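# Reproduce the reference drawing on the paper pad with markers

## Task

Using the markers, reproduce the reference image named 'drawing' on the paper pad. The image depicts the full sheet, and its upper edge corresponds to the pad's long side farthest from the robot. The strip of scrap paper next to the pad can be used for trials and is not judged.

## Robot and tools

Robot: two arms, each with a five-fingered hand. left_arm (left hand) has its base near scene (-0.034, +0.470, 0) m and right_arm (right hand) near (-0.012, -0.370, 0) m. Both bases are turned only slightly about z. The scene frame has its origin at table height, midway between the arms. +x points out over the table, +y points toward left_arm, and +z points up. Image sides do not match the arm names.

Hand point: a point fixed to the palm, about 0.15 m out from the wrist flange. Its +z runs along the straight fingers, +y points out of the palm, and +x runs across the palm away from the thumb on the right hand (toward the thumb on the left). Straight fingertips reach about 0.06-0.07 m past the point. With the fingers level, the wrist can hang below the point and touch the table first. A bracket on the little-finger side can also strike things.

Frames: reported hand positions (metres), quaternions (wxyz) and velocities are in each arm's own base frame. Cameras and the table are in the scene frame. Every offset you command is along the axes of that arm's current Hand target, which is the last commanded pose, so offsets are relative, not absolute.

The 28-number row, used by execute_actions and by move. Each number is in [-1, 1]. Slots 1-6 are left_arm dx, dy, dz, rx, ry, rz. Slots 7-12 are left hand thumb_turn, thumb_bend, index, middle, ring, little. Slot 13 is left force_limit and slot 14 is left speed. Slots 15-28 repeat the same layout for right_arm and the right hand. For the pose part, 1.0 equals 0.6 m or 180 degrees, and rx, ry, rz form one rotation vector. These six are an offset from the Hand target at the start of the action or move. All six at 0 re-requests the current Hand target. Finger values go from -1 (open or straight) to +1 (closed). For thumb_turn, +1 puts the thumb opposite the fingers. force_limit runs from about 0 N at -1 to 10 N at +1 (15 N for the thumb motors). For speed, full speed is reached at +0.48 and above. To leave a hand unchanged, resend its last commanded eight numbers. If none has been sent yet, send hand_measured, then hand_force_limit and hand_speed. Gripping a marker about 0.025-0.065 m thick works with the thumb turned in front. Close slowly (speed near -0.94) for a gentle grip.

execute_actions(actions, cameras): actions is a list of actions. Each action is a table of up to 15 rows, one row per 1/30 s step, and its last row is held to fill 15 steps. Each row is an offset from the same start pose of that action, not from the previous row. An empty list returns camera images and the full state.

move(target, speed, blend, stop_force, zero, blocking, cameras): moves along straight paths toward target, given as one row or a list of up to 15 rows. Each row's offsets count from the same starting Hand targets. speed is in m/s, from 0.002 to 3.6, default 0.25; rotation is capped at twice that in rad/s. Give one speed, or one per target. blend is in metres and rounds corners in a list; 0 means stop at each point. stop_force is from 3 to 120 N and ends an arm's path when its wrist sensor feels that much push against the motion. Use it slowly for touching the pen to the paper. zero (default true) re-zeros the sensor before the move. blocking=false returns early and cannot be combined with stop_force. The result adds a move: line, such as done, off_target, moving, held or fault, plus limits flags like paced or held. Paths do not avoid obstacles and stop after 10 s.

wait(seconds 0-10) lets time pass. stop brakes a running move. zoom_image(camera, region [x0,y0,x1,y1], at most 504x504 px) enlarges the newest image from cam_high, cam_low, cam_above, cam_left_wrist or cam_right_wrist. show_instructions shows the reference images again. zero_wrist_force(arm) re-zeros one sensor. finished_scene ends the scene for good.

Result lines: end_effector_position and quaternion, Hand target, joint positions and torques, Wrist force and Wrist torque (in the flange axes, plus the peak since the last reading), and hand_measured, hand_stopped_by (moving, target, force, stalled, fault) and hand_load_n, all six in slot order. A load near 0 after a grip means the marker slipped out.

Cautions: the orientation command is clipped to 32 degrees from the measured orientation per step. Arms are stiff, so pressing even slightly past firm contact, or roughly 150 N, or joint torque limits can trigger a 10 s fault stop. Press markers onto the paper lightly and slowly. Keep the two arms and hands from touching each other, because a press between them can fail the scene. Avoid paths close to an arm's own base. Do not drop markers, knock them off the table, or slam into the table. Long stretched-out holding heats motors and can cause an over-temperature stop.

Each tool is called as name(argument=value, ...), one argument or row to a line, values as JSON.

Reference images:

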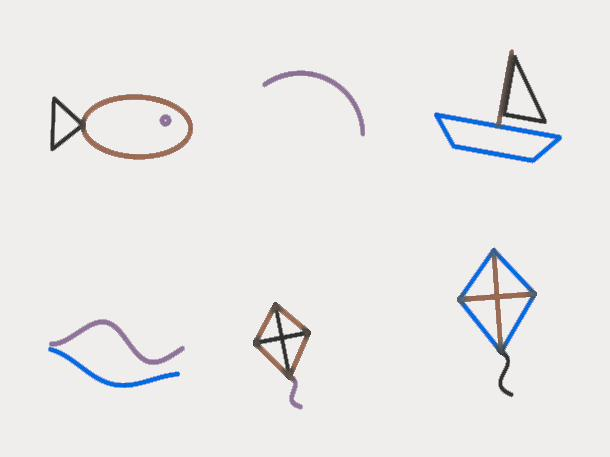

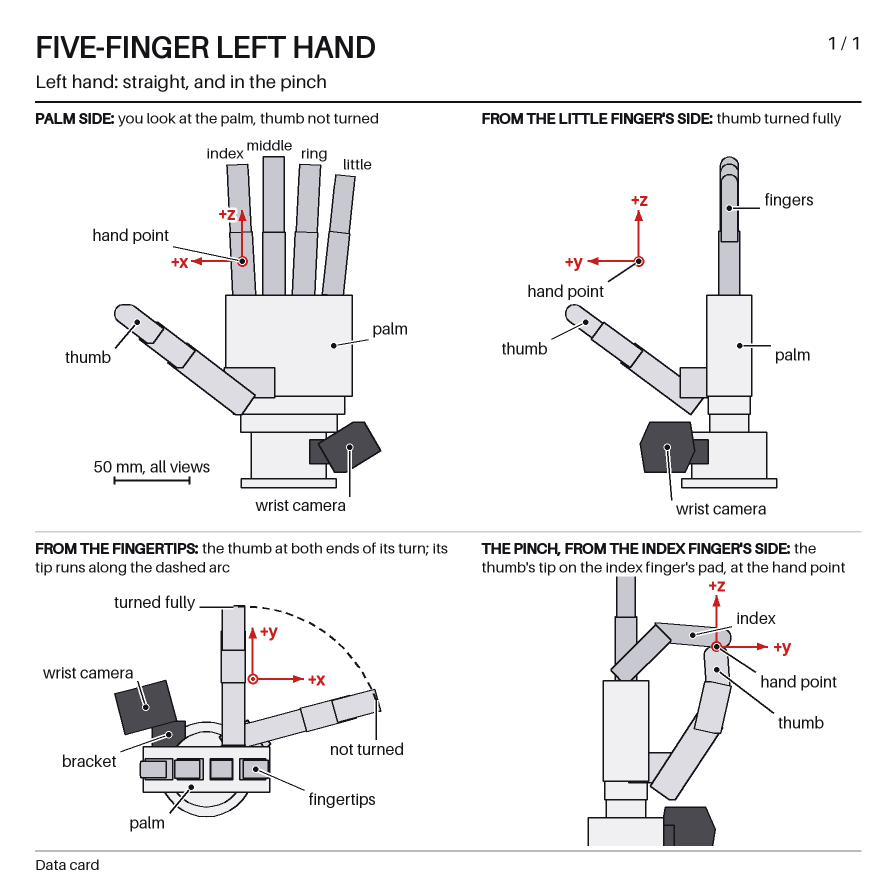

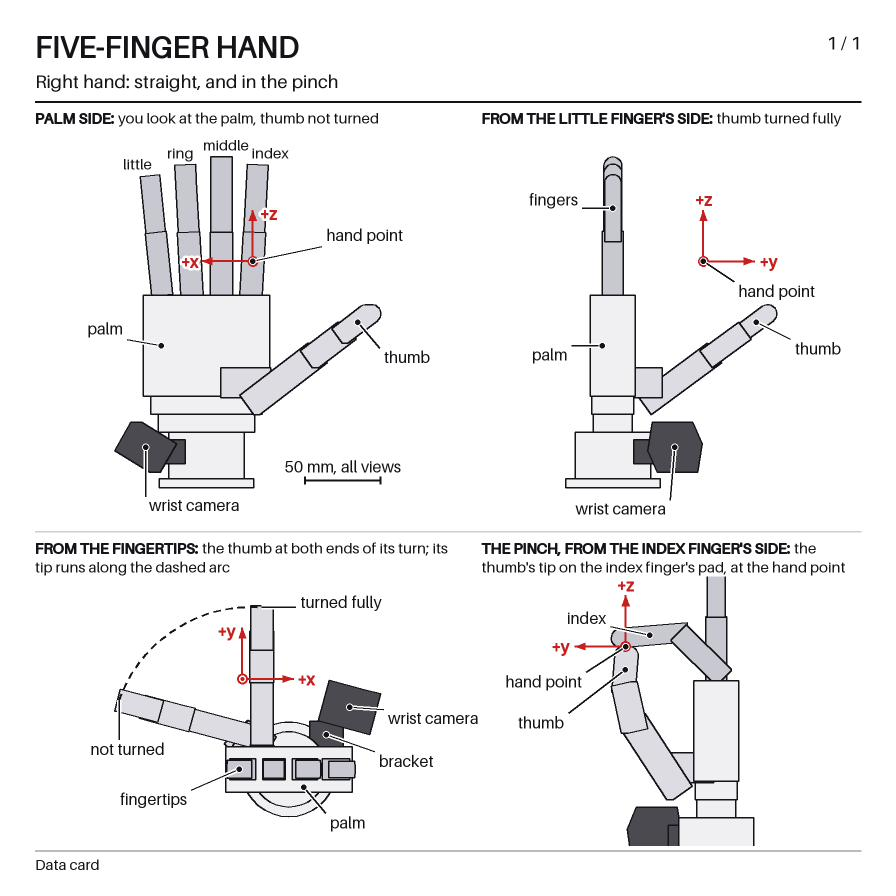

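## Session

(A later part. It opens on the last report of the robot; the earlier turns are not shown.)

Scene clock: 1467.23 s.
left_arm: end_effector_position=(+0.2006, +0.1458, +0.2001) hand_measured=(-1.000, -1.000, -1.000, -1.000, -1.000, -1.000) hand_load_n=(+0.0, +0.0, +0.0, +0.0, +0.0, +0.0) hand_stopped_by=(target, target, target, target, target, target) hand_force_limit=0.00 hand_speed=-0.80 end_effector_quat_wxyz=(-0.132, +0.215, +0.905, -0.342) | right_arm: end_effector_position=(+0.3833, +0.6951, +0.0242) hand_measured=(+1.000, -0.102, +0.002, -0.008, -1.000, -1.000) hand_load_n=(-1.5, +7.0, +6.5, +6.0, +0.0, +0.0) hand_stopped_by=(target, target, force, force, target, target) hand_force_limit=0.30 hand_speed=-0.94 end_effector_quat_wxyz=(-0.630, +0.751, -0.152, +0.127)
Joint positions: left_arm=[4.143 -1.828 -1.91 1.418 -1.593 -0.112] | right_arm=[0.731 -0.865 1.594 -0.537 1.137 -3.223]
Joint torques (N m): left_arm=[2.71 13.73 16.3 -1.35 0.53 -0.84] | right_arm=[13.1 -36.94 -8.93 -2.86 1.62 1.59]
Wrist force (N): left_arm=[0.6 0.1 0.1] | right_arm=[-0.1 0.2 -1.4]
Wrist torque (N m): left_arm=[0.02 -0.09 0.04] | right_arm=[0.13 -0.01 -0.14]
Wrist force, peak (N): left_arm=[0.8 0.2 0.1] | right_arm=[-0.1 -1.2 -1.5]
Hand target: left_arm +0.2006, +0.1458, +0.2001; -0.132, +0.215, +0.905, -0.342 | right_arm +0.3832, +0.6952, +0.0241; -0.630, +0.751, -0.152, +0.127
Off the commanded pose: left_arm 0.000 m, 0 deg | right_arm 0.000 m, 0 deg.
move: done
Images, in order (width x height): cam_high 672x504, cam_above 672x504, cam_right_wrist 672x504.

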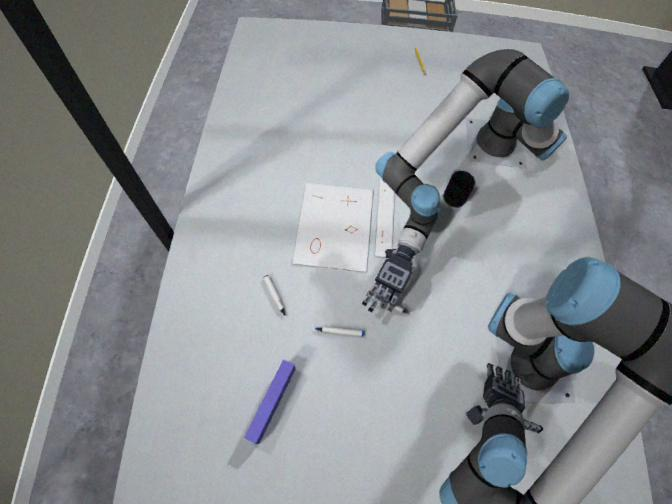

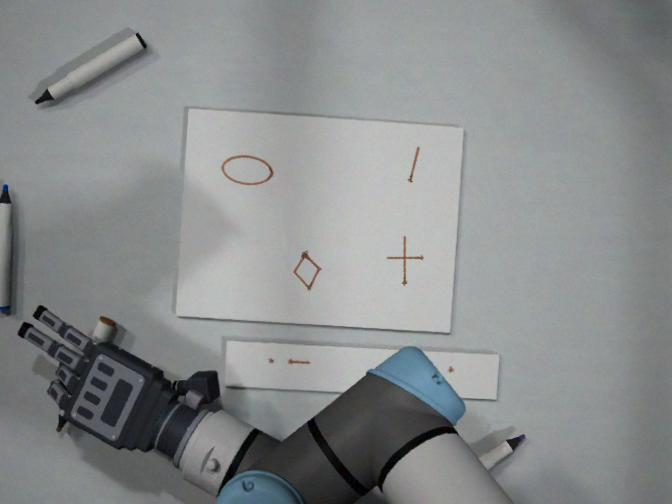

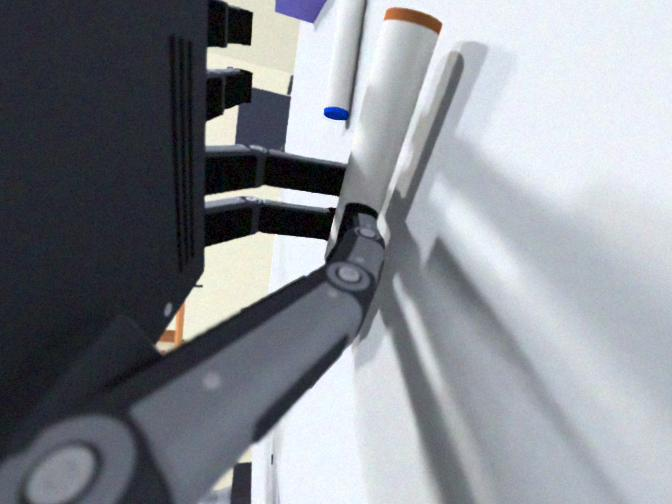

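move(
  target=[0,0,0,0,0,0,-1,-1,-1,-1,-1,-1,0,-0.8,0,0,0,0,0,0.06,1,-0.1,0.35,0.35,-1,-1,0.3,-0.94],
  speed=0.15,
  cameras=["cam_right_wrist","cam_above"],
)

zoom_image(
  camera="cam_right_wrist",
  region=[270, 0, 500, 260],
)

zoom_image(
  camera="cam_above",
  region=[20, 300, 140, 440],
)

Scene clock: 1501.70 s.
left_arm: end_effector_position=(+0.2006, +0.1458, +0.2001) hand_measured=(-1.000, -1.000, -1.000, -1.000, -1.000, -1.000) hand_load_n=(+0.0, +0.0, -0.5, +0.0, +0.0, +0.0) hand_stopped_by=(target, target, target, target, target, target) hand_force_limit=0.00 hand_speed=-0.80 end_effector_quat_wxyz=(-0.132, +0.215, +0.905, -0.342) | right_arm: end_effector_position=(+0.3832, +0.6952, +0.0241) hand_measured=(+1.000, -0.102, +0.002, -0.008, -1.000, -1.000) hand_load_n=(+1.0, +3.5, +1.0, +6.5, +0.0, +0.0) hand_stopped_by=(target, target, force, force, target, target) hand_force_limit=0.30 hand_speed=-0.94 end_effector_quat_wxyz=(-0.639, +0.733, -0.222, +0.067)
Joint positions: left_arm=[4.143 -1.828 -1.91 1.418 -1.593 -0.112] | right_arm=[0.712 -0.852 1.592 -0.546 1.119 -3.039]
Joint torques (N m): left_arm=[1.94 13.5 15.72 -1.18 0.59 -0.77] | right_arm=[-13.28 -36.02 -8.06 -2.77 -2.21 1.52]
Wrist force (N): left_arm=[0.5 0.0 -0.1] | right_arm=[0.0 -0.6 -1.2]
Wrist torque (N m): left_arm=[0.02 -0.09 0.04] | right_arm=[0.07 -0.04 -0.15]
Wrist force, peak (N): left_arm=[0.7 0.1 0.2] | right_arm=[0.0 -0.9 -1.5]
Hand target: left_arm +0.2006, +0.1458, +0.2001; -0.132, +0.215, +0.905, -0.342 | right_arm +0.3832, +0.6952, +0.0241; -0.639, +0.733, -0.222, +0.067
Off the commanded pose: left_arm 0.000 m, 0 deg | right_arm 0.000 m, 0 deg.
move: done
Images, in order (width x height): cam_above 672x504, cam_right_wrist 672x504.

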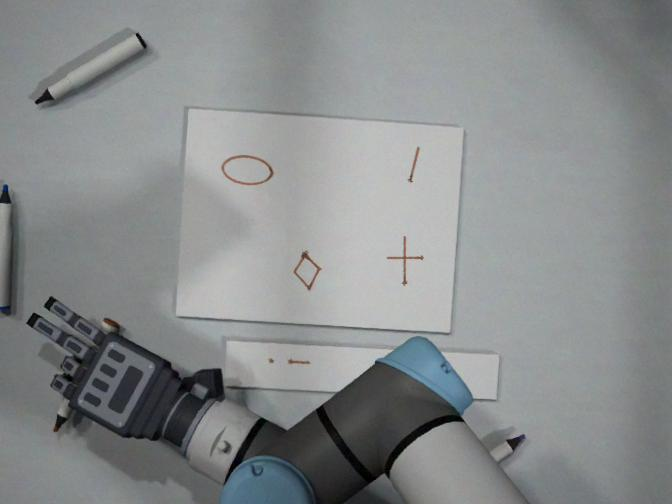

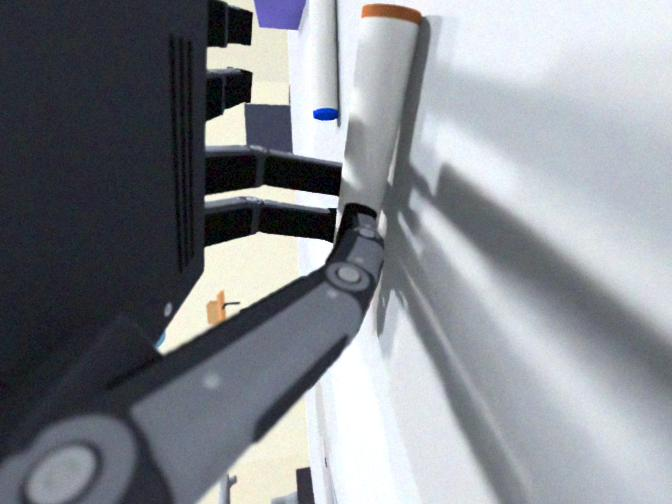

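Scaled by 1.938 from the camera's 672x504 image, which has a finer 960x720 frame.

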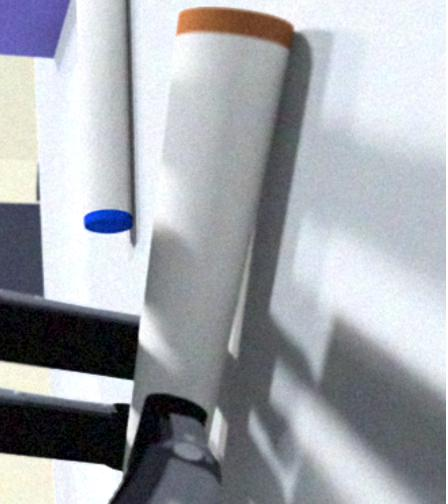

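Scaled by 3.600 from the camera's 672x504 image, which has a finer 960x720 frame.

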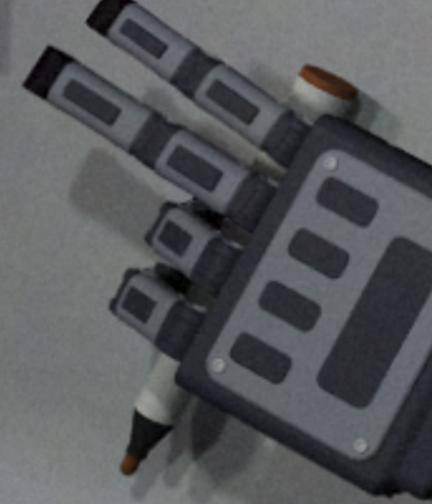

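move(
  target=[0,0,0,0,0,0,-1,-1,-1,-1,-1,-1,0,-0.8,0,0,0,0,0,-0.0222,1,-0.1,0.35,0.35,-1,-1,0.3,-0.94],
  speed=0.1,
)

move(
  target=[0,0,0,0,0,0,-1,-1,-1,-1,-1,-1,0,-0.8,0.00233,0.019558,0.003472,0,0,0,1,-0.1,0.35,0.35,-1,-1,0.3,-0.94],
  speed=0.008,
  stop_force=3,
  cameras=["cam_right_wrist"],
)

Scene clock: 1513.43 s.
left_arm: end_effector_position=(+0.2006, +0.1458, +0.2001) hand_measured=(-1.000, -1.000, -1.000, -1.000, -1.000, -1.000) hand_load_n=(+0.0, +0.0, +0.0, +0.0, +0.0, +0.0) hand_stopped_by=(target, target, target, target, target, target) hand_force_limit=0.00 hand_speed=-0.80 end_effector_quat_wxyz=(-0.132, +0.215, +0.905, -0.342) | right_arm: end_effector_position=(+0.3832, +0.6952, +0.0240) hand_measured=(+1.000, -0.102, +0.002, -0.008, -1.000, -1.000) hand_load_n=(+1.5, +4.0, +1.5, +6.0, +0.0, +0.5) hand_stopped_by=(target, target, force, force, target, target) hand_force_limit=0.30 hand_speed=-0.94 end_effector_quat_wxyz=(-0.637, +0.740, -0.196, +0.090)
Joint positions: left_arm=[4.143 -1.828 -1.91 1.418 -1.593 -0.112] | right_arm=[0.719 -0.857 1.593 -0.542 1.125 -3.107]
Joint torques (N m): left_arm=[0.81 13.22 16.58 -1.19 0.69 -0.75] | right_arm=[13.04 -51.09 -9.39 0.68 1.69 -1.39]
Wrist force (N): left_arm=[0.3 0.3 -0.1] | right_arm=[0.0 0.0 -1.2]
Wrist torque (N m): left_arm=[0.05 -0.06 0.02] | right_arm=[0.10 -0.04 -0.04]
Wrist force, peak (N): left_arm=[0.6 0.3 0.3] | right_arm=[-0.4 -0.5 -1.4]
Hand target: left_arm +0.2006, +0.1458, +0.2001; -0.132, +0.215, +0.905, -0.342 | right_arm +0.3832, +0.6952, +0.0241; -0.637, +0.740, -0.196, +0.090
Off the commanded pose: left_arm 0.000 m, 0 deg | right_arm 0.000 m, 0 deg.
move: done

Scene clock: 1515.37 s.
left_arm: end_effector_position=(+0.2006, +0.1458, +0.2001) hand_measured=(-1.000, -1.000, -1.000, -1.000, -1.000, -1.000) hand_load_n=(+0.0, +0.0, +0.0, +0.0, +0.0, +0.0) hand_stopped_by=(target, target, target, target, target, target) hand_force_limit=0.00 hand_speed=-0.80 end_effector_quat_wxyz=(-0.132, +0.215, +0.905, -0.342) | right_arm: end_effector_position=(+0.3832, +0.6952, +0.0194) hand_measured=(+1.000, -0.100, +0.002, -0.008, -1.000, -1.000) hand_load_n=(+1.0, +2.0, +2.0, +6.5, +0.0, +0.0) hand_stopped_by=(target, target, force, force, target, target) hand_force_limit=0.30 hand_speed=-0.94 end_effector_quat_wxyz=(-0.637, +0.740, -0.196, +0.090)
Joint positions: left_arm=[4.143 -1.828 -1.91 1.418 -1.593 -0.112] | right_arm=[0.719 -0.849 1.594 -0.551 1.125 -3.107]
Joint torques (N m): left_arm=[2.41 13.05 16.52 -1.18 0.69 -0.96] | right_arm=[9.81 -50.46 -19.86 1.11 1.51 -1.12]
Wrist force (N): left_arm=[0.6 0.2 0.1] | right_arm=[0.0 -3.5 -1.6]
Wrist torque (N m): left_arm=[0.04 -0.09 0.04] | right_arm=[0.06 -0.04 -0.08]
Wrist force, peak (N): left_arm=[0.7 0.3 0.1] | right_arm=[-1.3 -6.9 -1.9]
Hand target: left_arm +0.2006, +0.1458, +0.2001; -0.132, +0.215, +0.905, -0.342 | right_arm +0.3832, +0.6952, +0.0194; -0.637, +0.740, -0.196, +0.090 (not the last commanded pose)
Off the commanded pose: left_arm 0.000 m, 0 deg | right_arm 0.007 m, 0 deg.
move: contact (right_arm)
Images, in order (width x height): cam_right_wrist 672x504.

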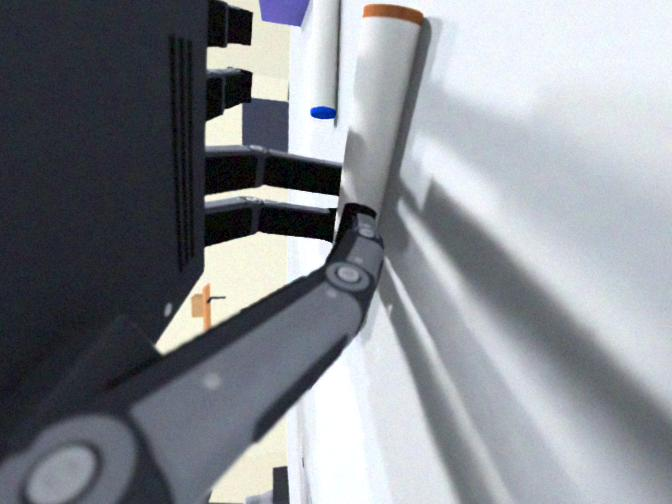

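move(
  target=[0,0,0,0,0,0,-1,-1,-1,-1,-1,-1,0,-0.8,0,0,0,0,0,0,1,-0.1,-0.35,-0.35,-1,-1,0.3,-0.8],
  speed=0.05,
  cameras=["cam_right_wrist"],
)

Scene clock: 1520.77 s.
left_arm: end_effector_position=(+0.2006, +0.1458, +0.2001) hand_measured=(-1.000, -1.000, -1.000, -1.000, -1.000, -1.000) hand_load_n=(-0.5, +0.0, -0.5, +0.0, +0.0, +0.0) hand_stopped_by=(target, target, target, target, target, target) hand_force_limit=0.00 hand_speed=-0.80 end_effector_quat_wxyz=(-0.132, +0.215, +0.905, -0.342) | right_arm: end_effector_position=(+0.3832, +0.6952, +0.0194) hand_measured=(+1.000, -0.100, -0.350, -0.350, -1.000, -1.000) hand_load_n=(+0.0, +0.5, +0.0, -0.5, +0.0, -0.5) hand_stopped_by=(target, target, target, target, target, target) hand_force_limit=0.30 hand_speed=-0.80 end_effector_quat_wxyz=(-0.637, +0.740, -0.196, +0.090)
Joint positions: left_arm=[4.143 -1.828 -1.91 1.418 -1.593 -0.112] | right_arm=[0.719 -0.849 1.594 -0.551 1.125 -3.107]
Joint torques (N m): left_arm=[1.99 13.66 15.52 -1 0.64 -0.89] | right_arm=[0.5 -50.04 -19.76 -1.2 1.27 -1.04]
Wrist force (N): left_arm=[0.4 0.2 0.3] | right_arm=[0.1 -0.3 -1.4]
Wrist torque (N m): left_arm=[0.01 -0.05 0.02] | right_arm=[0.09 -0.05 -0.04]
Wrist force, peak (N): left_arm=[0.8 0.1 0.1] | right_arm=[-0.2 -3.7 -1.5]
Hand target: left_arm +0.2006, +0.1458, +0.2001; -0.132, +0.215, +0.905, -0.342 | right_arm +0.3832, +0.6952, +0.0194; -0.637, +0.740, -0.196, +0.090
Off the commanded pose: left_arm 0.000 m, 0 deg | right_arm 0.000 m, 0 deg.
move: done
Images, in order (width x height): cam_right_wrist 672x504.

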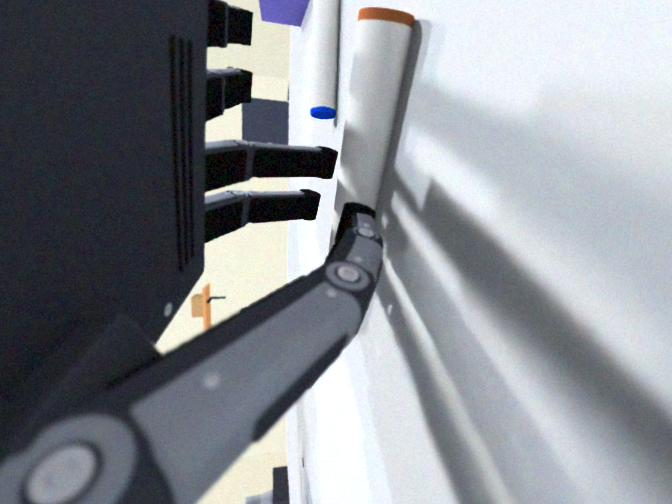

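move(
  target=[
    [0,0,0,0,0,0,-1,-1,-1,-1,-1,-1,0,-0.8,0,0,-0.01,0,0,0,1,-0.1,-0.35,-0.35,-1,-1,0.3,-0.8],
    [0,0,0,0,0,0,-1,-1,-1,-1,-1,-1,0,-0.8,-0.02332,-0.19558,-0.04472,0,0,0,1,-0.1,-0.35,-0.35,-1,-1,0.3,-0.8],
    [0,0,0,0,0,0,-1,-1,-1,-1,-1,-1,0,-0.8,0.48287,-0.24972,0.21229,0.01164,0.19602,-0.00195,1,-0.1,-0.35,-0.35,-1,-1,0.3,-0.8],
  ],
  speed=[0.03,0.12,0.25],
  blend=[0.002,0.03,0],
  cameras=["cam_above","cam_right_wrist","cam_high"],
)

Scene clock: 1566.83 s.
left_arm: end_effector_position=(+0.2006, +0.1458, +0.2001) hand_measured=(-1.000, -1.000, -1.000, -1.000, -1.000, -1.000) hand_load_n=(+0.0, +0.0, -0.5, +0.0, +0.0, +0.0) hand_stopped_by=(target, target, target, target, target, target) hand_force_limit=0.00 hand_speed=-0.80 end_effector_quat_wxyz=(-0.132, +0.215, +0.905, -0.342) | right_arm: end_effector_position=(+0.7211, +0.7104, +0.1099) hand_measured=(+1.000, -0.100, -0.350, -0.350, -1.000, -1.000) hand_load_n=(+0.0, +0.0, -0.5, +0.0, +0.0, +0.0) hand_stopped_by=(target, target, target, target, target, target) hand_force_limit=0.30 hand_speed=-0.80 end_effector_quat_wxyz=(-0.560, +0.667, -0.376, +0.315)
Joint positions: left_arm=[4.143 -1.828 -1.91 1.418 -1.593 -0.112] | right_arm=[0.637 -0.408 0.461 0.123 1.661 -3.125]
Joint torques (N m): left_arm=[2.61 12.7 16.13 -1.22 0.49 -0.74] | right_arm=[12.73 -52.23 -26.9 0.71 1.84 -1.4]
Wrist force (N): left_arm=[0.3 0.0 0.1] | right_arm=[-0.2 -0.1 -1.5]
Wrist torque (N m): left_arm=[0.00 -0.04 0.02] | right_arm=[0.13 0.01 -0.07]
Wrist force, peak (N): left_arm=[0.7 0.2 0.0] | right_arm=[-0.5 -0.9 -1.8]
Hand target: left_arm +0.2006, +0.1458, +0.2001; -0.132, +0.215, +0.905, -0.342 | right_arm +0.7211, +0.7104, +0.1099; -0.560, +0.667, -0.376, +0.315
Off the commanded pose: left_arm 0.000 m, 0 deg | right_arm 0.000 m, 0 deg.
move: done
Images, in order (width x height): cam_high 672x504, cam_above 672x504, cam_right_wrist 672x504.

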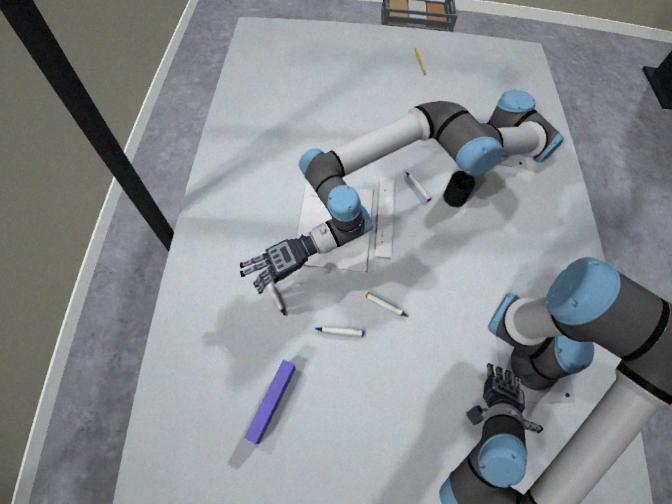

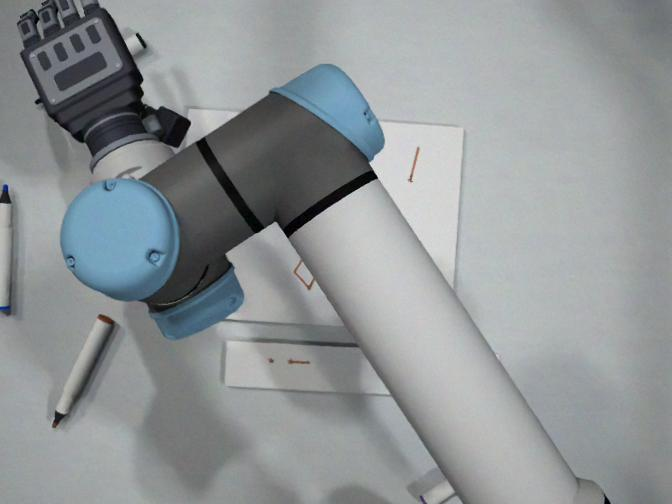

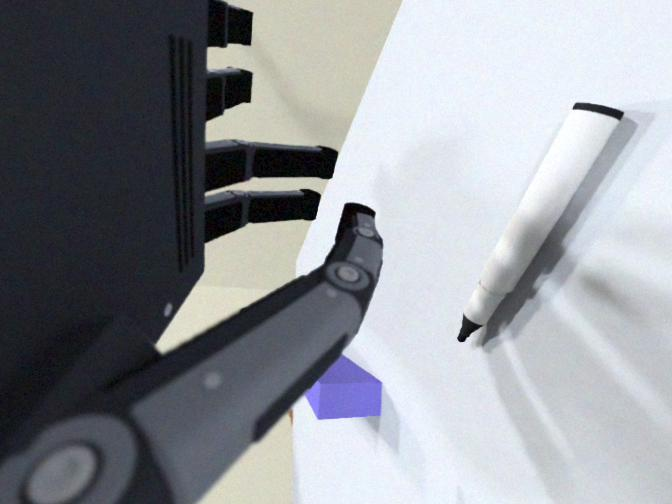

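move(
  target=[0,0,0,0,0,0,-1,-1,-1,-1,-1,-1,0,-0.8,0,0.114893,0.020253,0,0,0,1,-0.1,-0.35,-0.35,-1,-1,0.3,-0.8],
  speed=0.12,
  cameras=["cam_above","cam_right_wrist"],
)

zoom_image(
  camera="cam_above",
  region=[0, 0, 170, 140],
)

Scene clock: 1583.50 s.
left_arm: end_effector_position=(+0.2006, +0.1458, +0.2001) hand_measured=(-1.000, -1.000, -1.000, -1.000, -1.000, -1.000) hand_load_n=(-0.5, +0.0, +0.0, +0.0, +0.0, +0.0) hand_stopped_by=(target, target, target, target, target, target) hand_force_limit=0.00 hand_speed=-0.80 end_effector_quat_wxyz=(-0.132, +0.215, +0.905, -0.342) | right_arm: end_effector_position=(+0.7211, +0.7104, +0.0401) hand_measured=(+1.000, -0.100, -0.350, -0.350, -1.000, -1.000) hand_load_n=(+0.0, +0.0, +0.0, +0.0, +0.0, +0.0) hand_stopped_by=(target, target, target, target, target, target) hand_force_limit=0.30 hand_speed=-0.80 end_effector_quat_wxyz=(-0.560, +0.667, -0.376, +0.315)
Joint positions: left_arm=[4.143 -1.828 -1.91 1.418 -1.593 -0.112] | right_arm=[0.637 -0.367 0.557 -0.015 1.661 -3.125]
Joint torques (N m): left_arm=[0.86 13.9 16.46 -1.17 0.65 -0.94] | right_arm=[12.74 -53.87 -12.82 -3.07 -1.77 -0.65]
Wrist force (N): left_arm=[0.4 0.2 0.1] | right_arm=[-0.1 -0.2 -1.7]
Wrist torque (N m): left_arm=[0.03 -0.07 0.03] | right_arm=[0.14 0.00 -0.07]
Wrist force, peak (N): left_arm=[0.7 0.3 0.0] | right_arm=[-0.3 -1.0 -1.7]
Hand target: left_arm +0.2006, +0.1458, +0.2001; -0.132, +0.215, +0.905, -0.342 | right_arm +0.7211, +0.7105, +0.0399; -0.560, +0.667, -0.376, +0.315
Off the commanded pose: left_arm 0.000 m, 0 deg | right_arm 0.000 m, 0 deg.
move: done
Images, in order (width x height): cam_above 672x504, cam_right_wrist 672x504.

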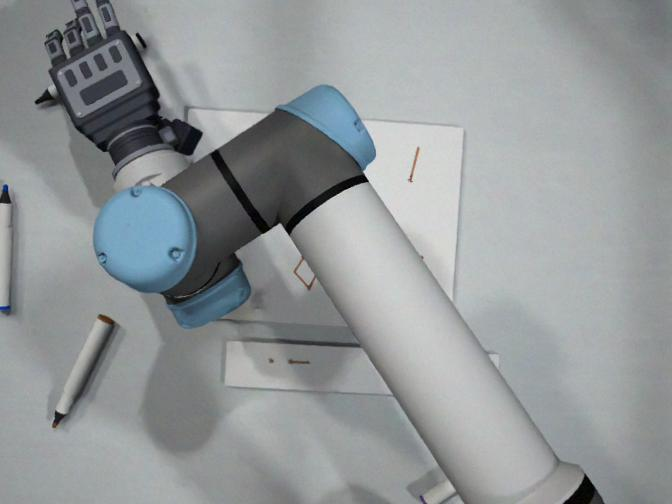

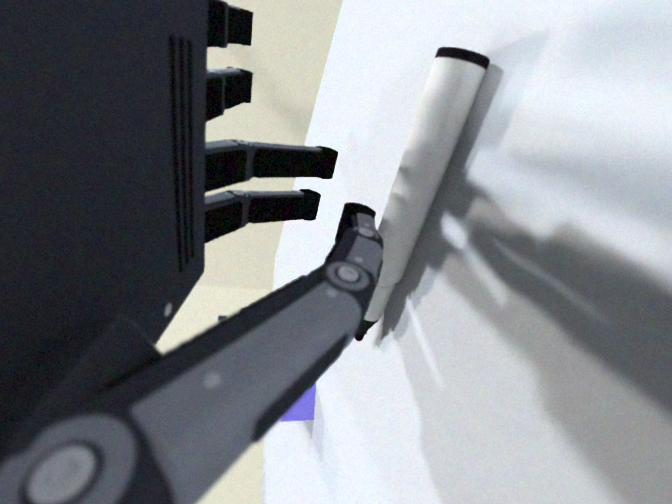

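Scaled by 2.965 from the camera's 672x504 image, which has a finer 960x720 frame.

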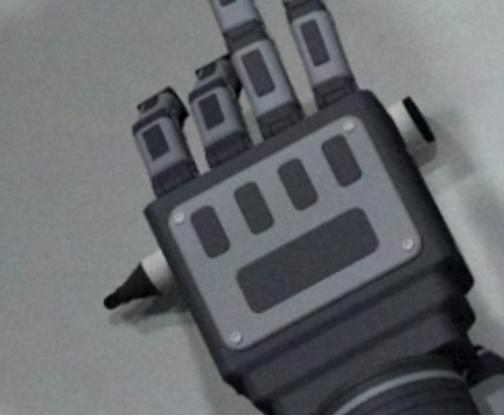

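move(
  target=[
    [0,0,0,0,0,0,-1,-1,-1,-1,-1,-1,0,-0.8,0,0.001157,-0.006565,0,0,0,1,-0.1,-0.35,-0.35,-1,-1,0.3,-0.8],
    [0,0,0,0,0,0,-1,-1,-1,-1,-1,-1,0,-0.8,0,0.036282,-0.000373,0,0,0,1,-0.1,-0.35,-0.35,-1,-1,0.3,-0.8],
  ],
  speed=[0.02,0.012],
  stop_force=4,
  cameras=["cam_right_wrist"],
)

Scene clock: 1612.17 s.
left_arm: end_effector_position=(+0.2006, +0.1458, +0.2001) hand_measured=(-1.000, -1.000, -1.000, -1.000, -1.000, -1.000) hand_load_n=(-0.5, +0.0, +0.0, +0.0, +0.0, +0.0) hand_stopped_by=(target, target, target, target, target, target) hand_force_limit=0.00 hand_speed=-0.80 end_effector_quat_wxyz=(-0.132, +0.215, +0.905, -0.342) | right_arm: end_effector_position=(+0.7177, +0.7084, +0.0185) hand_measured=(+1.000, -0.100, -0.350, -0.350, -1.000, -1.000) hand_load_n=(+0.0, +0.0, +0.0, +0.0, +0.0, +0.0) hand_stopped_by=(target, target, target, target, target, target) hand_force_limit=0.30 hand_speed=-0.80 end_effector_quat_wxyz=(-0.560, +0.667, -0.376, +0.315)
Joint positions: left_arm=[4.143 -1.828 -1.91 1.418 -1.593 -0.112] | right_arm=[0.637 -0.364 0.607 -0.068 1.661 -3.125]
Joint torques (N m): left_arm=[2.13 13.7 15.64 -1.24 0.57 -0.85] | right_arm=[12.92 -53.23 -12.97 -3 1.77 1.16]
Wrist force (N): left_arm=[0.5 0.4 0.1] | right_arm=[-0.1 -0.1 -1.8]
Wrist torque (N m): left_arm=[0.07 -0.07 0.03] | right_arm=[0.15 -0.01 -0.06]
Wrist force, peak (N): left_arm=[0.8 0.1 0.1] | right_arm=[-0.1 -0.4 -1.8]
Hand target: left_arm +0.2006, +0.1458, +0.2001; -0.132, +0.215, +0.905, -0.342 | right_arm +0.7177, +0.7084, +0.0185; -0.560, +0.667, -0.376, +0.315
Off the commanded pose: left_arm 0.000 m, 0 deg | right_arm 0.000 m, 0 deg.
move: done
Images, in order (width x height): cam_right_wrist 672x504.

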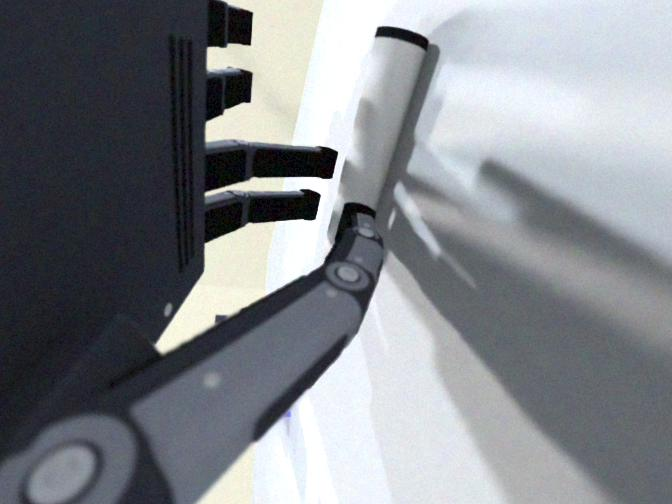

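move(
  target=[0,0,0,0,0,0,-1,-1,-1,-1,-1,-1,0,-0.8,0,0,0,0,0,0,1,-0.1,0.3,0.3,-1,-1,-0.4,-0.9],
  speed=0.05,
  cameras=["cam_right_wrist"],
)

Scene clock: 1618.63 s.
left_arm: end_effector_position=(+0.2006, +0.1458, +0.2001) hand_measured=(-1.000, -1.000, -1.000, -1.000, -1.000, -1.000) hand_load_n=(-0.5, +0.0, +0.0, +0.0, +0.0, +0.0) hand_stopped_by=(target, target, target, target, target, target) hand_force_limit=0.00 hand_speed=-0.80 end_effector_quat_wxyz=(-0.132, +0.215, +0.905, -0.342) | right_arm: end_effector_position=(+0.7177, +0.7084, +0.0185) hand_measured=(+1.000, -0.100, -0.006, -0.008, -1.000, -1.000) hand_load_n=(+0.0, +2.5, +3.0, +6.5, +0.0, +0.0) hand_stopped_by=(target, target, force, force, target, target) hand_force_limit=-0.40 hand_speed=-0.90 end_effector_quat_wxyz=(-0.560, +0.667, -0.376, +0.315)
Joint positions: left_arm=[4.143 -1.828 -1.91 1.418 -1.593 -0.112] | right_arm=[0.637 -0.364 0.607 -0.068 1.661 -3.125]
Joint torques (N m): left_arm=[1.59 13.66 15.55 -1.33 0.51 -0.76] | right_arm=[12.53 -53.41 -13.7 -1.04 1.63 1.2]
Wrist force (N): left_arm=[0.4 0.2 0.2] | right_arm=[-0.2 -3.7 -1.8]
Wrist torque (N m): left_arm=[0.02 -0.07 0.03] | right_arm=[0.06 -0.01 -0.12]
Wrist force, peak (N): left_arm=[0.7 0.1 0.4] | right_arm=[0.0 -4.2 -1.5]
Hand target: left_arm +0.2006, +0.1458, +0.2001; -0.132, +0.215, +0.905, -0.342 | right_arm +0.7177, +0.7084, +0.0185; -0.560, +0.667, -0.376, +0.315
Off the commanded pose: left_arm 0.000 m, 0 deg | right_arm 0.000 m, 0 deg.
move: done
Images, in order (width x height): cam_right_wrist 672x504.

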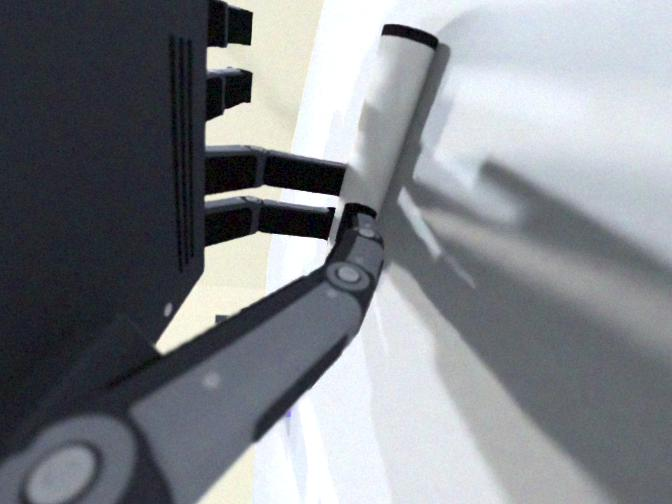

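move(
  target=[0,0,0,0,0,0,-1,-1,-1,-1,-1,-1,0,-0.8,0,0,0,0,0,0,1,-0.1,0.35,0.35,-1,-1,0.3,-0.94],
  speed=0.05,
)

move(
  target=[0,0,0,0,0,0,-1,-1,-1,-1,-1,-1,0,-0.8,0,-0.065653,-0.011573,0,0,0,1,-0.1,0.35,0.35,-1,-1,0.3,-0.94],
  speed=0.04,
  cameras=["cam_right_wrist","cam_above"],
)

Scene clock: 1622.93 s.
left_arm: end_effector_position=(+0.2006, +0.1458, +0.2001) hand_measured=(-1.000, -1.000, -1.000, -1.000, -1.000, -1.000) hand_load_n=(+0.0, +0.0, +0.0, +0.0, +0.0, +0.0) hand_stopped_by=(target, target, target, target, target, target) hand_force_limit=0.00 hand_speed=-0.80 end_effector_quat_wxyz=(-0.132, +0.215, +0.905, -0.342) | right_arm: end_effector_position=(+0.7177, +0.7084, +0.0185) hand_measured=(+1.000, -0.100, +0.002, -0.004, -1.000, -1.000) hand_load_n=(-1.0, +4.0, +6.5, +7.5, -0.5, +0.0) hand_stopped_by=(target, target, force, force, target, target) hand_force_limit=0.30 hand_speed=-0.94 end_effector_quat_wxyz=(-0.560, +0.667, -0.376, +0.315)
Joint positions: left_arm=[4.143 -1.828 -1.91 1.418 -1.593 -0.112] | right_arm=[0.637 -0.364 0.607 -0.068 1.661 -3.125]
Joint torques (N m): left_arm=[1.31 12.75 15.59 -1.18 0.51 -0.85] | right_arm=[12.45 -52.78 -12.91 1.25 1.61 1.06]
Wrist force (N): left_arm=[0.7 0.1 -0.2] | right_arm=[-0.1 -5.3 -2.8]
Wrist torque (N m): left_arm=[0.04 -0.12 0.05] | right_arm=[0.02 0.01 -0.13]
Wrist force, peak (N): left_arm=[0.7 0.3 0.0] | right_arm=[-0.1 -5.3 -2.8]
Hand target: left_arm +0.2006, +0.1458, +0.2001; -0.132, +0.215, +0.905, -0.342 | right_arm +0.7177, +0.7084, +0.0185; -0.560, +0.667, -0.376, +0.315
Off the commanded pose: left_arm 0.000 m, 0 deg | right_arm 0.000 m, 0 deg.
move: done

Scene clock: 1624.37 s.
left_arm: end_effector_position=(+0.2006, +0.1458, +0.2001) hand_measured=(-1.000, -1.000, -1.000, -1.000, -1.000, -1.000) hand_load_n=(+0.0, +0.0, +0.0, +0.0, +0.0, +0.0) hand_stopped_by=(target, target, target, target, target, target) hand_force_limit=0.00 hand_speed=-0.80 end_effector_quat_wxyz=(-0.132, +0.215, +0.905, -0.342) | right_arm: end_effector_position=(+0.7177, +0.7084, +0.0584) hand_measured=(+1.000, -0.102, +0.002, -0.004, -1.000, -1.000) hand_load_n=(-1.0, +7.0, +6.0, +7.0, +0.0, +0.0) hand_stopped_by=(target, target, force, force, target, target) hand_force_limit=0.30 hand_speed=-0.94 end_effector_quat_wxyz=(-0.560, +0.667, -0.376, +0.315)
Joint positions: left_arm=[4.143 -1.828 -1.91 1.418 -1.593 -0.112] | right_arm=[0.637 -0.399 0.574 0 1.661 -3.125]
Joint torques (N m): left_arm=[1.65 13.65 15.54 -1.03 0.55 -0.9] | right_arm=[8.38 -67.34 -25.97 0.49 -0.1 0.67]
Wrist force (N): left_arm=[0.5 0.1 0.2] | right_arm=[-0.2 0.0 -1.6]
Wrist torque (N m): left_arm=[0.01 -0.07 0.03] | right_arm=[0.15 0.00 -0.07]
Wrist force, peak (N): left_arm=[0.8 0.1 0.1] | right_arm=[0.0 -5.4 -2.4]
Hand target: left_arm +0.2006, +0.1458, +0.2001; -0.132, +0.215, +0.905, -0.342 | right_arm +0.7177, +0.7084, +0.0585; -0.560, +0.667, -0.376, +0.315
Off the commanded pose: left_arm 0.000 m, 0 deg | right_arm 0.000 m, 0 deg.
move: done
Images, in order (width x height): cam_above 672x504, cam_right_wrist 672x504.

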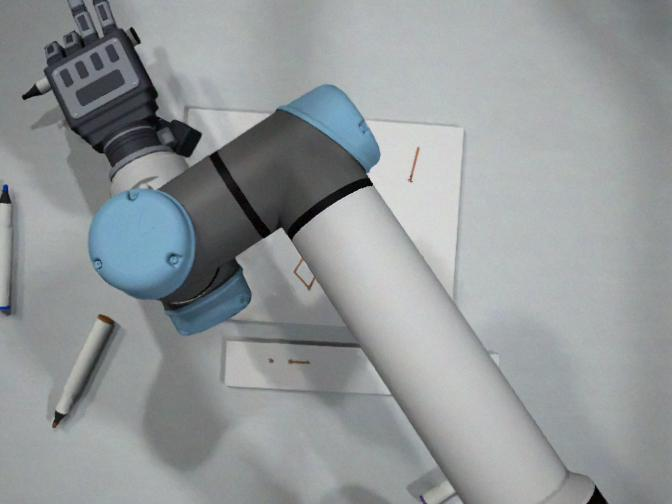

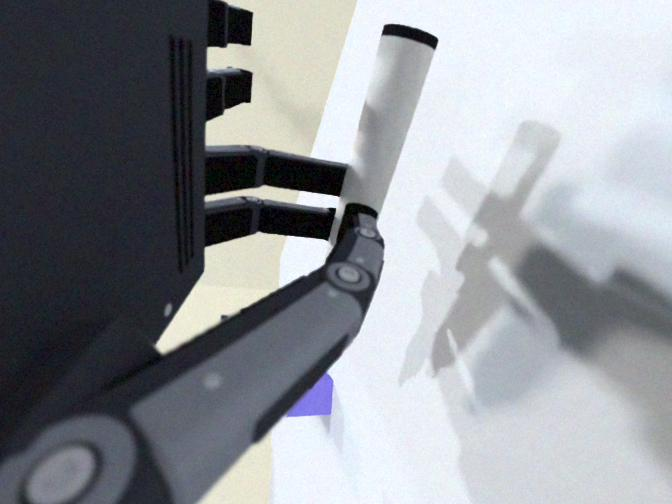

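move(
  target=[
    [0,0,0,0,0,0,-1,-1,-1,-1,-1,-1,0,-0.8,0,-0.09848,-0.01736,0,0,0,1,-0.1,0.35,0.35,-1,-1,0.3,-0.94],
    [0,0,0,0,0,0,-1,-1,-1,-1,-1,-1,0,-0.8,0.1655,0.05083,-0.68683,0.0369,-0.0806,-0.5136,1,-0.1,0.35,0.35,-1,-1,0.3,-0.94],
  ],
  speed=[0.15,0.35],
  blend=[0.03,0],
  cameras=["cam_above","cam_right_wrist"],
)

Scene clock: 1649.47 s.
left_arm: end_effector_position=(+0.2006, +0.1458, +0.2001) hand_measured=(-1.000, -1.000, -1.000, -1.000, -1.000, -1.000) hand_load_n=(-0.5, +0.5, +0.0, +0.0, -0.5, +0.0) hand_stopped_by=(target, target, target, target, target, target) hand_force_limit=0.00 hand_speed=-0.80 end_effector_quat_wxyz=(-0.132, +0.215, +0.905, -0.342) | right_arm: end_effector_position=(+0.4177, +0.4103, +0.1000) hand_measured=(+1.000, -0.102, +0.002, -0.004, -1.000, -1.000) hand_load_n=(-0.5, +6.5, +5.5, +7.5, +0.0, +0.0) hand_stopped_by=(target, target, force, force, target, target) hand_force_limit=0.30 hand_speed=-0.94 end_effector_quat_wxyz=(-0.233, +0.733, +0.303, +0.563)
Joint positions: left_arm=[4.143 -1.828 -1.91 1.418 -1.593 -0.112] | right_arm=[0.557 -1.358 2.18 -0.554 1.352 -4.771]
Joint torques (N m): left_arm=[2.13 12.37 15.63 -1.27 0.57 -0.78] | right_arm=[-13.1 -32.2 -6.54 -2.8 -2.14 -1.37]
Wrist force (N): left_arm=[0.5 0.2 0.1] | right_arm=[-0.8 0.3 -1.5]
Wrist torque (N m): left_arm=[0.04 -0.07 0.03] | right_arm=[0.15 0.11 0.03]
Wrist force, peak (N): left_arm=[0.8 0.4 0.0] | right_arm=[-1.2 0.1 -2.3]
Hand target: left_arm +0.2006, +0.1458, +0.2001; -0.132, +0.215, +0.905, -0.342 | right_arm +0.4176, +0.4103, +0.1000; -0.233, +0.733, +0.303, +0.563
Off the commanded pose: left_arm 0.000 m, 0 deg | right_arm 0.000 m, 0 deg.
move: done
Images, in order (width x height): cam_above 672x504, cam_right_wrist 672x504.

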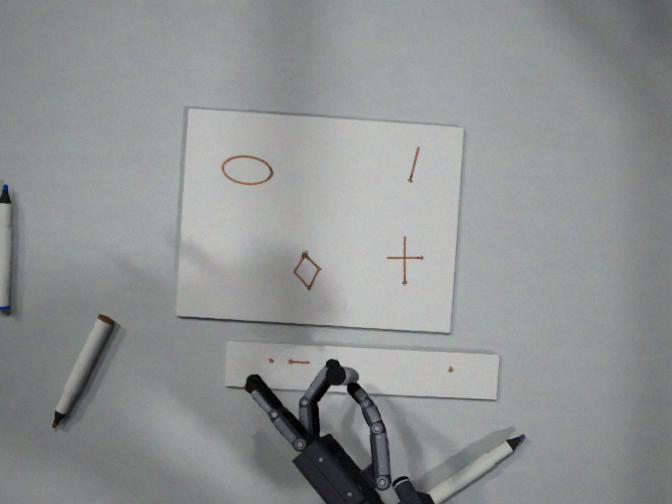

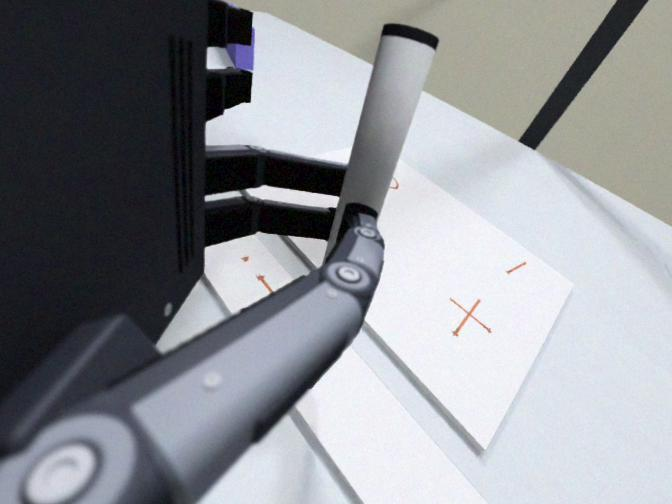

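move(
  target=[0,0,0,0,0,0,-1,-1,-1,-1,-1,-1,0,-0.8,-0.072445,0,0.019412,0,0,0,1,-0.1,0.35,0.35,-1,-1,0.3,-0.94],
  speed=0.006,
  stop_force=3,
)

Scene clock: 1661.90 s.
left_arm: end_effector_position=(+0.2006, +0.1458, +0.2001) hand_measured=(-1.000, -1.000, -1.000, -1.000, -1.000, -1.000) hand_load_n=(+0.0, +0.0, +0.0, +0.0, +0.0, +0.0) hand_stopped_by=(target, target, target, target, target, target) hand_force_limit=0.00 hand_speed=-0.80 end_effector_quat_wxyz=(-0.132, +0.215, +0.905, -0.342) | right_arm: end_effector_position=(+0.4177, +0.4103, +0.0683) hand_measured=(+1.000, -0.102, +0.002, -0.004, -1.000, -1.000) hand_load_n=(-1.5, +6.5, +5.5, +8.0, +0.0, +0.0) hand_stopped_by=(target, target, force, force, target, target) hand_force_limit=0.30 hand_speed=-0.94 end_effector_quat_wxyz=(-0.233, +0.733, +0.303, +0.563)
Joint positions: left_arm=[4.143 -1.828 -1.91 1.418 -1.593 -0.112] | right_arm=[0.557 -1.288 2.207 -0.65 1.352 -4.772]
Joint torques (N m): left_arm=[1.22 14.21 16.15 -1.16 0.42 -0.97] | right_arm=[9.58 -31.55 -17.75 1.21 1.24 0.01]
Wrist force (N): left_arm=[0.3 0.0 0.0] | right_arm=[2.2 0.0 -1.5]
Wrist torque (N m): left_arm=[0.02 -0.05 0.03] | right_arm=[0.13 0.16 0.02]
Wrist force, peak (N): left_arm=[0.8 0.3 0.2] | right_arm=[3.7 -0.3 -1.4]
Hand target: left_arm +0.2006, +0.1458, +0.2001; -0.132, +0.215, +0.905, -0.342 | right_arm +0.4177, +0.4103, +0.0683; -0.233, +0.733, +0.303, +0.563 (not the last commanded pose)
Off the commanded pose: left_arm 0.000 m, 0 deg | right_arm 0.013 m, 0 deg.
move: contact (right_arm)

move(
  target=[
    [0,0,0,0,0,0,-1,-1,-1,-1,-1,-1,0,-0.8,0.048296,0,-0.012941,0,0,0,1,-0.1,0.35,0.35,-1,-1,0.3,-0.94],
    [0,0,0,0,0,0,-1,-1,-1,-1,-1,-1,0,-0.8,0.06219,-0.21213,-0.08987,0,0,0,1,-0.1,0.35,0.35,-1,-1,0.3,-0.94],
  ],
  speed=[0.1,0.25],
  blend=[0.01,0],
  cameras=["cam_above"],
)

zoom_image(
  camera="cam_above",
  region=[310, 340, 380, 410],
)

Scene clock: 1671.57 s.
left_arm: end_effector_position=(+0.2006, +0.1458, +0.2001) hand_measured=(-1.000, -1.000, -1.000, -1.000, -1.000, -1.000) hand_load_n=(+0.0, +0.0, +0.0, +0.0, +0.0, +0.0) hand_stopped_by=(target, target, target, target, target, target) hand_force_limit=0.00 hand_speed=-0.80 end_effector_quat_wxyz=(-0.132, +0.215, +0.905, -0.342) | right_arm: end_effector_position=(+0.2978, +0.4704, +0.1183) hand_measured=(+1.000, -0.102, +0.002, -0.004, -1.000, -1.000) hand_load_n=(-0.5, +6.5, +6.0, +7.0, +0.0, +0.0) hand_stopped_by=(target, target, force, force, target, target) hand_force_limit=0.30 hand_speed=-0.94 end_effector_quat_wxyz=(-0.233, +0.733, +0.303, +0.563)
Joint positions: left_arm=[4.143 -1.828 -1.91 1.418 -1.593 -0.112] | right_arm=[0.938 -1.389 2.154 -0.5 1.719 -4.672]
Joint torques (N m): left_arm=[1.22 13.72 15.59 -1.13 0.45 -0.94] | right_arm=[13.01 -15.57 -21.85 0.69 1.83 1.52]
Wrist force (N): left_arm=[0.6 0.0 0.1] | right_arm=[-0.8 0.1 -1.7]
Wrist torque (N m): left_arm=[0.00 -0.09 0.04] | right_arm=[0.15 0.11 -0.06]
Wrist force, peak (N): left_arm=[0.7 0.3 0.2] | right_arm=[2.5 0.1 -1.7]
Hand target: left_arm +0.2006, +0.1458, +0.2001; -0.132, +0.215, +0.905, -0.342 | right_arm +0.2977, +0.4704, +0.1183; -0.233, +0.733, +0.303, +0.563
Off the commanded pose: left_arm 0.000 m, 0 deg | right_arm 0.000 m, 0 deg.
move: done
Images, in order (width x height): cam_above 672x504.

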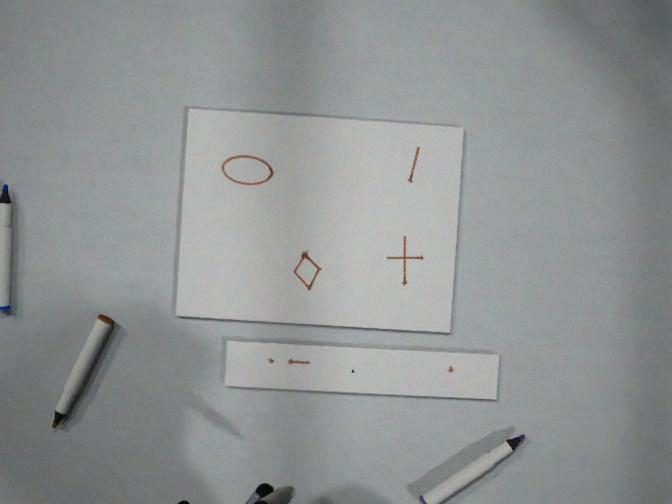

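Scaled by 7.200 from the camera's 672x504 image, which has a finer 960x720 frame.

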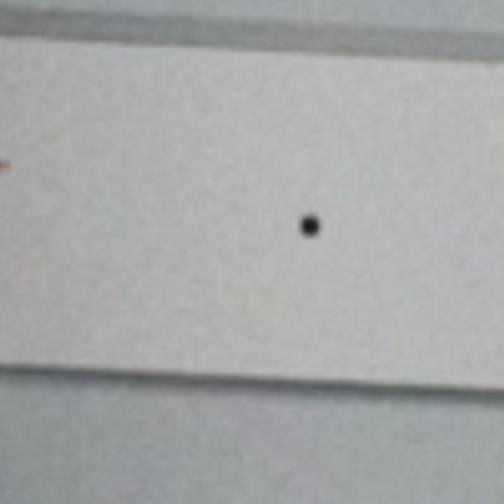

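move(
  target=[
    [0,0,0,0,0,0,-1,-1,-1,-1,-1,-1,0,-0.8,0.021585,0.290833,0.294992,0,0,0,1,-0.1,0.35,0.35,-1,-1,0.3,-0.94],
    [0,0,0,0,0,0,-1,-1,-1,-1,-1,-1,0,-0.8,-0.003835,0.290833,0.301802,0,0,0,1,-0.1,0.35,0.35,-1,-1,0.3,-0.94],
    [0,0,0,0,0,0,-1,-1,-1,-1,-1,-1,0,-0.8,-0.017223,0.25561,0.252738,0,0,0,1,-0.1,0.35,0.35,-1,-1,0.3,-0.94],
  ],
  speed=[0.2,0.03,0.03],
)

Scene clock: 1704.77 s.
left_arm: end_effector_position=(+0.2006, +0.1458, +0.2001) hand_measured=(-1.000, -1.000, -1.000, -1.000, -1.000, -1.000) hand_load_n=(+0.0, -0.5, +0.0, +0.0, +0.0, +0.0) hand_stopped_by=(target, target, target, target, target, target) hand_force_limit=0.00 hand_speed=-0.80 end_effector_quat_wxyz=(-0.132, +0.215, +0.905, -0.342) | right_arm: end_effector_position=(+0.5080, +0.4634, +0.0691) hand_measured=(+1.000, -0.102, +0.002, -0.004, -1.000, -1.000) hand_load_n=(-1.0, +6.5, +5.5, +7.5, +0.0, +0.0) hand_stopped_by=(target, target, force, force, target, target) hand_force_limit=0.30 hand_speed=-0.94 end_effector_quat_wxyz=(-0.233, +0.733, +0.303, +0.563)
Joint positions: left_arm=[4.143 -1.828 -1.91 1.418 -1.593 -0.112] | right_arm=[0.551 -1.109 1.916 -0.539 1.346 -4.773]
Joint torques (N m): left_arm=[0.9 13.35 14.84 -1.13 0.3 -0.89] | right_arm=[13.3 -39.95 -6.9 -2.56 1.78 1.68]
Wrist force (N): left_arm=[0.6 0.1 0.0] | right_arm=[-0.1 0.4 -1.7]
Wrist torque (N m): left_arm=[0.01 -0.10 0.05] | right_arm=[0.15 0.15 -0.07]
Wrist force, peak (N): left_arm=[0.7 0.4 0.2] | right_arm=[-0.8 -0.7 -2.3]
Hand target: left_arm +0.2006, +0.1458, +0.2001; -0.132, +0.215, +0.905, -0.342 | right_arm +0.5079, +0.4634, +0.0691; -0.233, +0.733, +0.303, +0.563
Off the commanded pose: left_arm 0.000 m, 0 deg | right_arm 0.000 m, 0 deg.
move: done

move(
  target=[
    [0,0,0,0,0,0,-1,-1,-1,-1,-1,-1,0,-0.8,0.012879,0,-0.003451,0,0,0,1,-0.1,0.35,0.35,-1,-1,0.3,-0.94],
    [0,0,0,0,0,0,-1,-1,-1,-1,-1,-1,0,-0.8,0.023287,0.000032,0.035392,0,0,0,1,-0.1,0.35,0.35,-1,-1,0.3,-0.94],
    [0,0,0,0,0,0,-1,-1,-1,-1,-1,-1,0,-0.8,0.010522,0.000032,0.038812,0,0,0,1,-0.1,0.35,0.35,-1,-1,0.3,-0.94],
    [0,0,0,0,0,0,-1,-1,-1,-1,-1,-1,0,-0.8,0.0041,0.036868,0.015177,0,0,0,1,-0.1,0.35,0.35,-1,-1,0.3,-0.94],
    [0,0,0,0,0,0,-1,-1,-1,-1,-1,-1,0,-0.8,0.020199,0.036868,0.010863,0,0,0,1,-0.1,0.35,0.35,-1,-1,0.3,-0.94],
    [0,0,0,0,0,0,-1,-1,-1,-1,-1,-1,0,-0.8,-0.012983,0.137448,-0.111047,0,0,0,1,-0.1,0.35,0.35,-1,-1,0.3,-0.94],
    [0,0,0,0,0,0,-1,-1,-1,-1,-1,-1,0,-0.8,-0.029082,0.137448,-0.106733,0,0,0,1,-0.1,0.35,0.35,-1,-1,0.3,-0.94],
    [0,0,0,0,0,0,-1,-1,-1,-1,-1,-1,0,-0.8,-0.030379,0.138282,-0.111573,0,0,0,1,-0.1,0.35,0.35,-1,-1,0.3,-0.94],
    [0,0,0,0,0,0,-1,-1,-1,-1,-1,-1,0,-0.8,-0.031516,0.136179,-0.115817,0,0,0,1,-0.1,0.35,0.35,-1,-1,0.3,-0.94],
    [0,0,0,0,0,0,-1,-1,-1,-1,-1,-1,0,-0.8,-0.032267,0.13203,-0.11862,0,0,0,1,-0.1,0.35,0.35,-1,-1,0.3,-0.94],
    [0,0,0,0,0,0,-1,-1,-1,-1,-1,-1,0,-0.8,-0.032936,0.125825,-0.121119,0,0,0,1,-0.1,0.35,0.35,-1,-1,0.3,-0.94],
    [0,0,0,0,0,0,-1,-1,-1,-1,-1,-1,0,-0.8,-0.033955,0.117255,-0.124733,0,0,0,1,-0.1,0.35,0.35,-1,-1,0.3,-0.94],
    [0,0,0,0,0,0,-1,-1,-1,-1,-1,-1,0,-0.8,-0.034875,0.115455,-0.128127,0,0,0,1,-0.1,0.35,0.35,-1,-1,0.3,-0.94],
    [0,0,0,0,0,0,-1,-1,-1,-1,-1,-1,0,-0.8,-0.036115,0.115998,-0.13268,0,0,0,1,-0.1,0.35,0.35,-1,-1,0.3,-0.94],
    [0,0,0,0,0,0,-1,-1,-1,-1,-1,-1,0,-0.8,-0.037359,0.118305,-0.13725,0,0,0,1,-0.1,0.35,0.35,-1,-1,0.3,-0.94],
  ],
  speed=[0.05,0.06,0.03,0.03,0.05,0.15,0.04,0.02,0.02,0.02,0.02,0.02,0.02,0.02,0.02],
  blend=[0.003,0,0,0,0.003,0,0,0.001,0.001,0.001,0.001,0.001,0.001,0.001,0],
)

Scene clock: 1736.10 s.
left_arm: end_effector_position=(+0.2006, +0.1458, +0.2001) hand_measured=(-1.000, -1.000, -1.000, -1.000, -1.000, -1.000) hand_load_n=(+0.0, +0.0, +0.0, +0.0, +0.0, +0.0) hand_stopped_by=(target, target, target, target, target, target) hand_force_limit=0.00 hand_speed=-0.80 end_effector_quat_wxyz=(-0.132, +0.215, +0.905, -0.342) | right_arm: end_effector_position=(+0.4976, +0.3530, +0.0687) hand_measured=(+1.000, -0.102, +0.002, -0.004, -1.000, -1.000) hand_load_n=(-1.0, +6.5, +6.0, +7.5, +0.0, +0.0) hand_stopped_by=(target, target, force, force, target, target) hand_force_limit=0.30 hand_speed=-0.94 end_effector_quat_wxyz=(-0.233, +0.733, +0.303, +0.563)
Joint positions: left_arm=[4.143 -1.828 -1.91 1.418 -1.593 -0.112] | right_arm=[0.304 -1.256 2.16 -0.61 1.108 -4.846]
Joint torques (N m): left_arm=[0.44 13.3 14.7 -1.16 0.14 -0.78] | right_arm=[-13.16 -33.35 -5.83 -2.37 -2.27 -1.19]
Wrist force (N): left_arm=[0.5 0.4 0.1] | right_arm=[0.5 0.0 -1.7]
Wrist torque (N m): left_arm=[0.07 -0.07 0.02] | right_arm=[0.15 0.10 0.03]
Wrist force, peak (N): left_arm=[0.8 0.2 0.3] | right_arm=[-1.1 0.9 -2.4]
Hand target: left_arm +0.2006, +0.1458, +0.2001; -0.132, +0.215, +0.905, -0.342 | right_arm +0.4976, +0.3529, +0.0687; -0.233, +0.733, +0.303, +0.563
Off the commanded pose: left_arm 0.000 m, 0 deg | right_arm 0.000 m, 0 deg.
move: done


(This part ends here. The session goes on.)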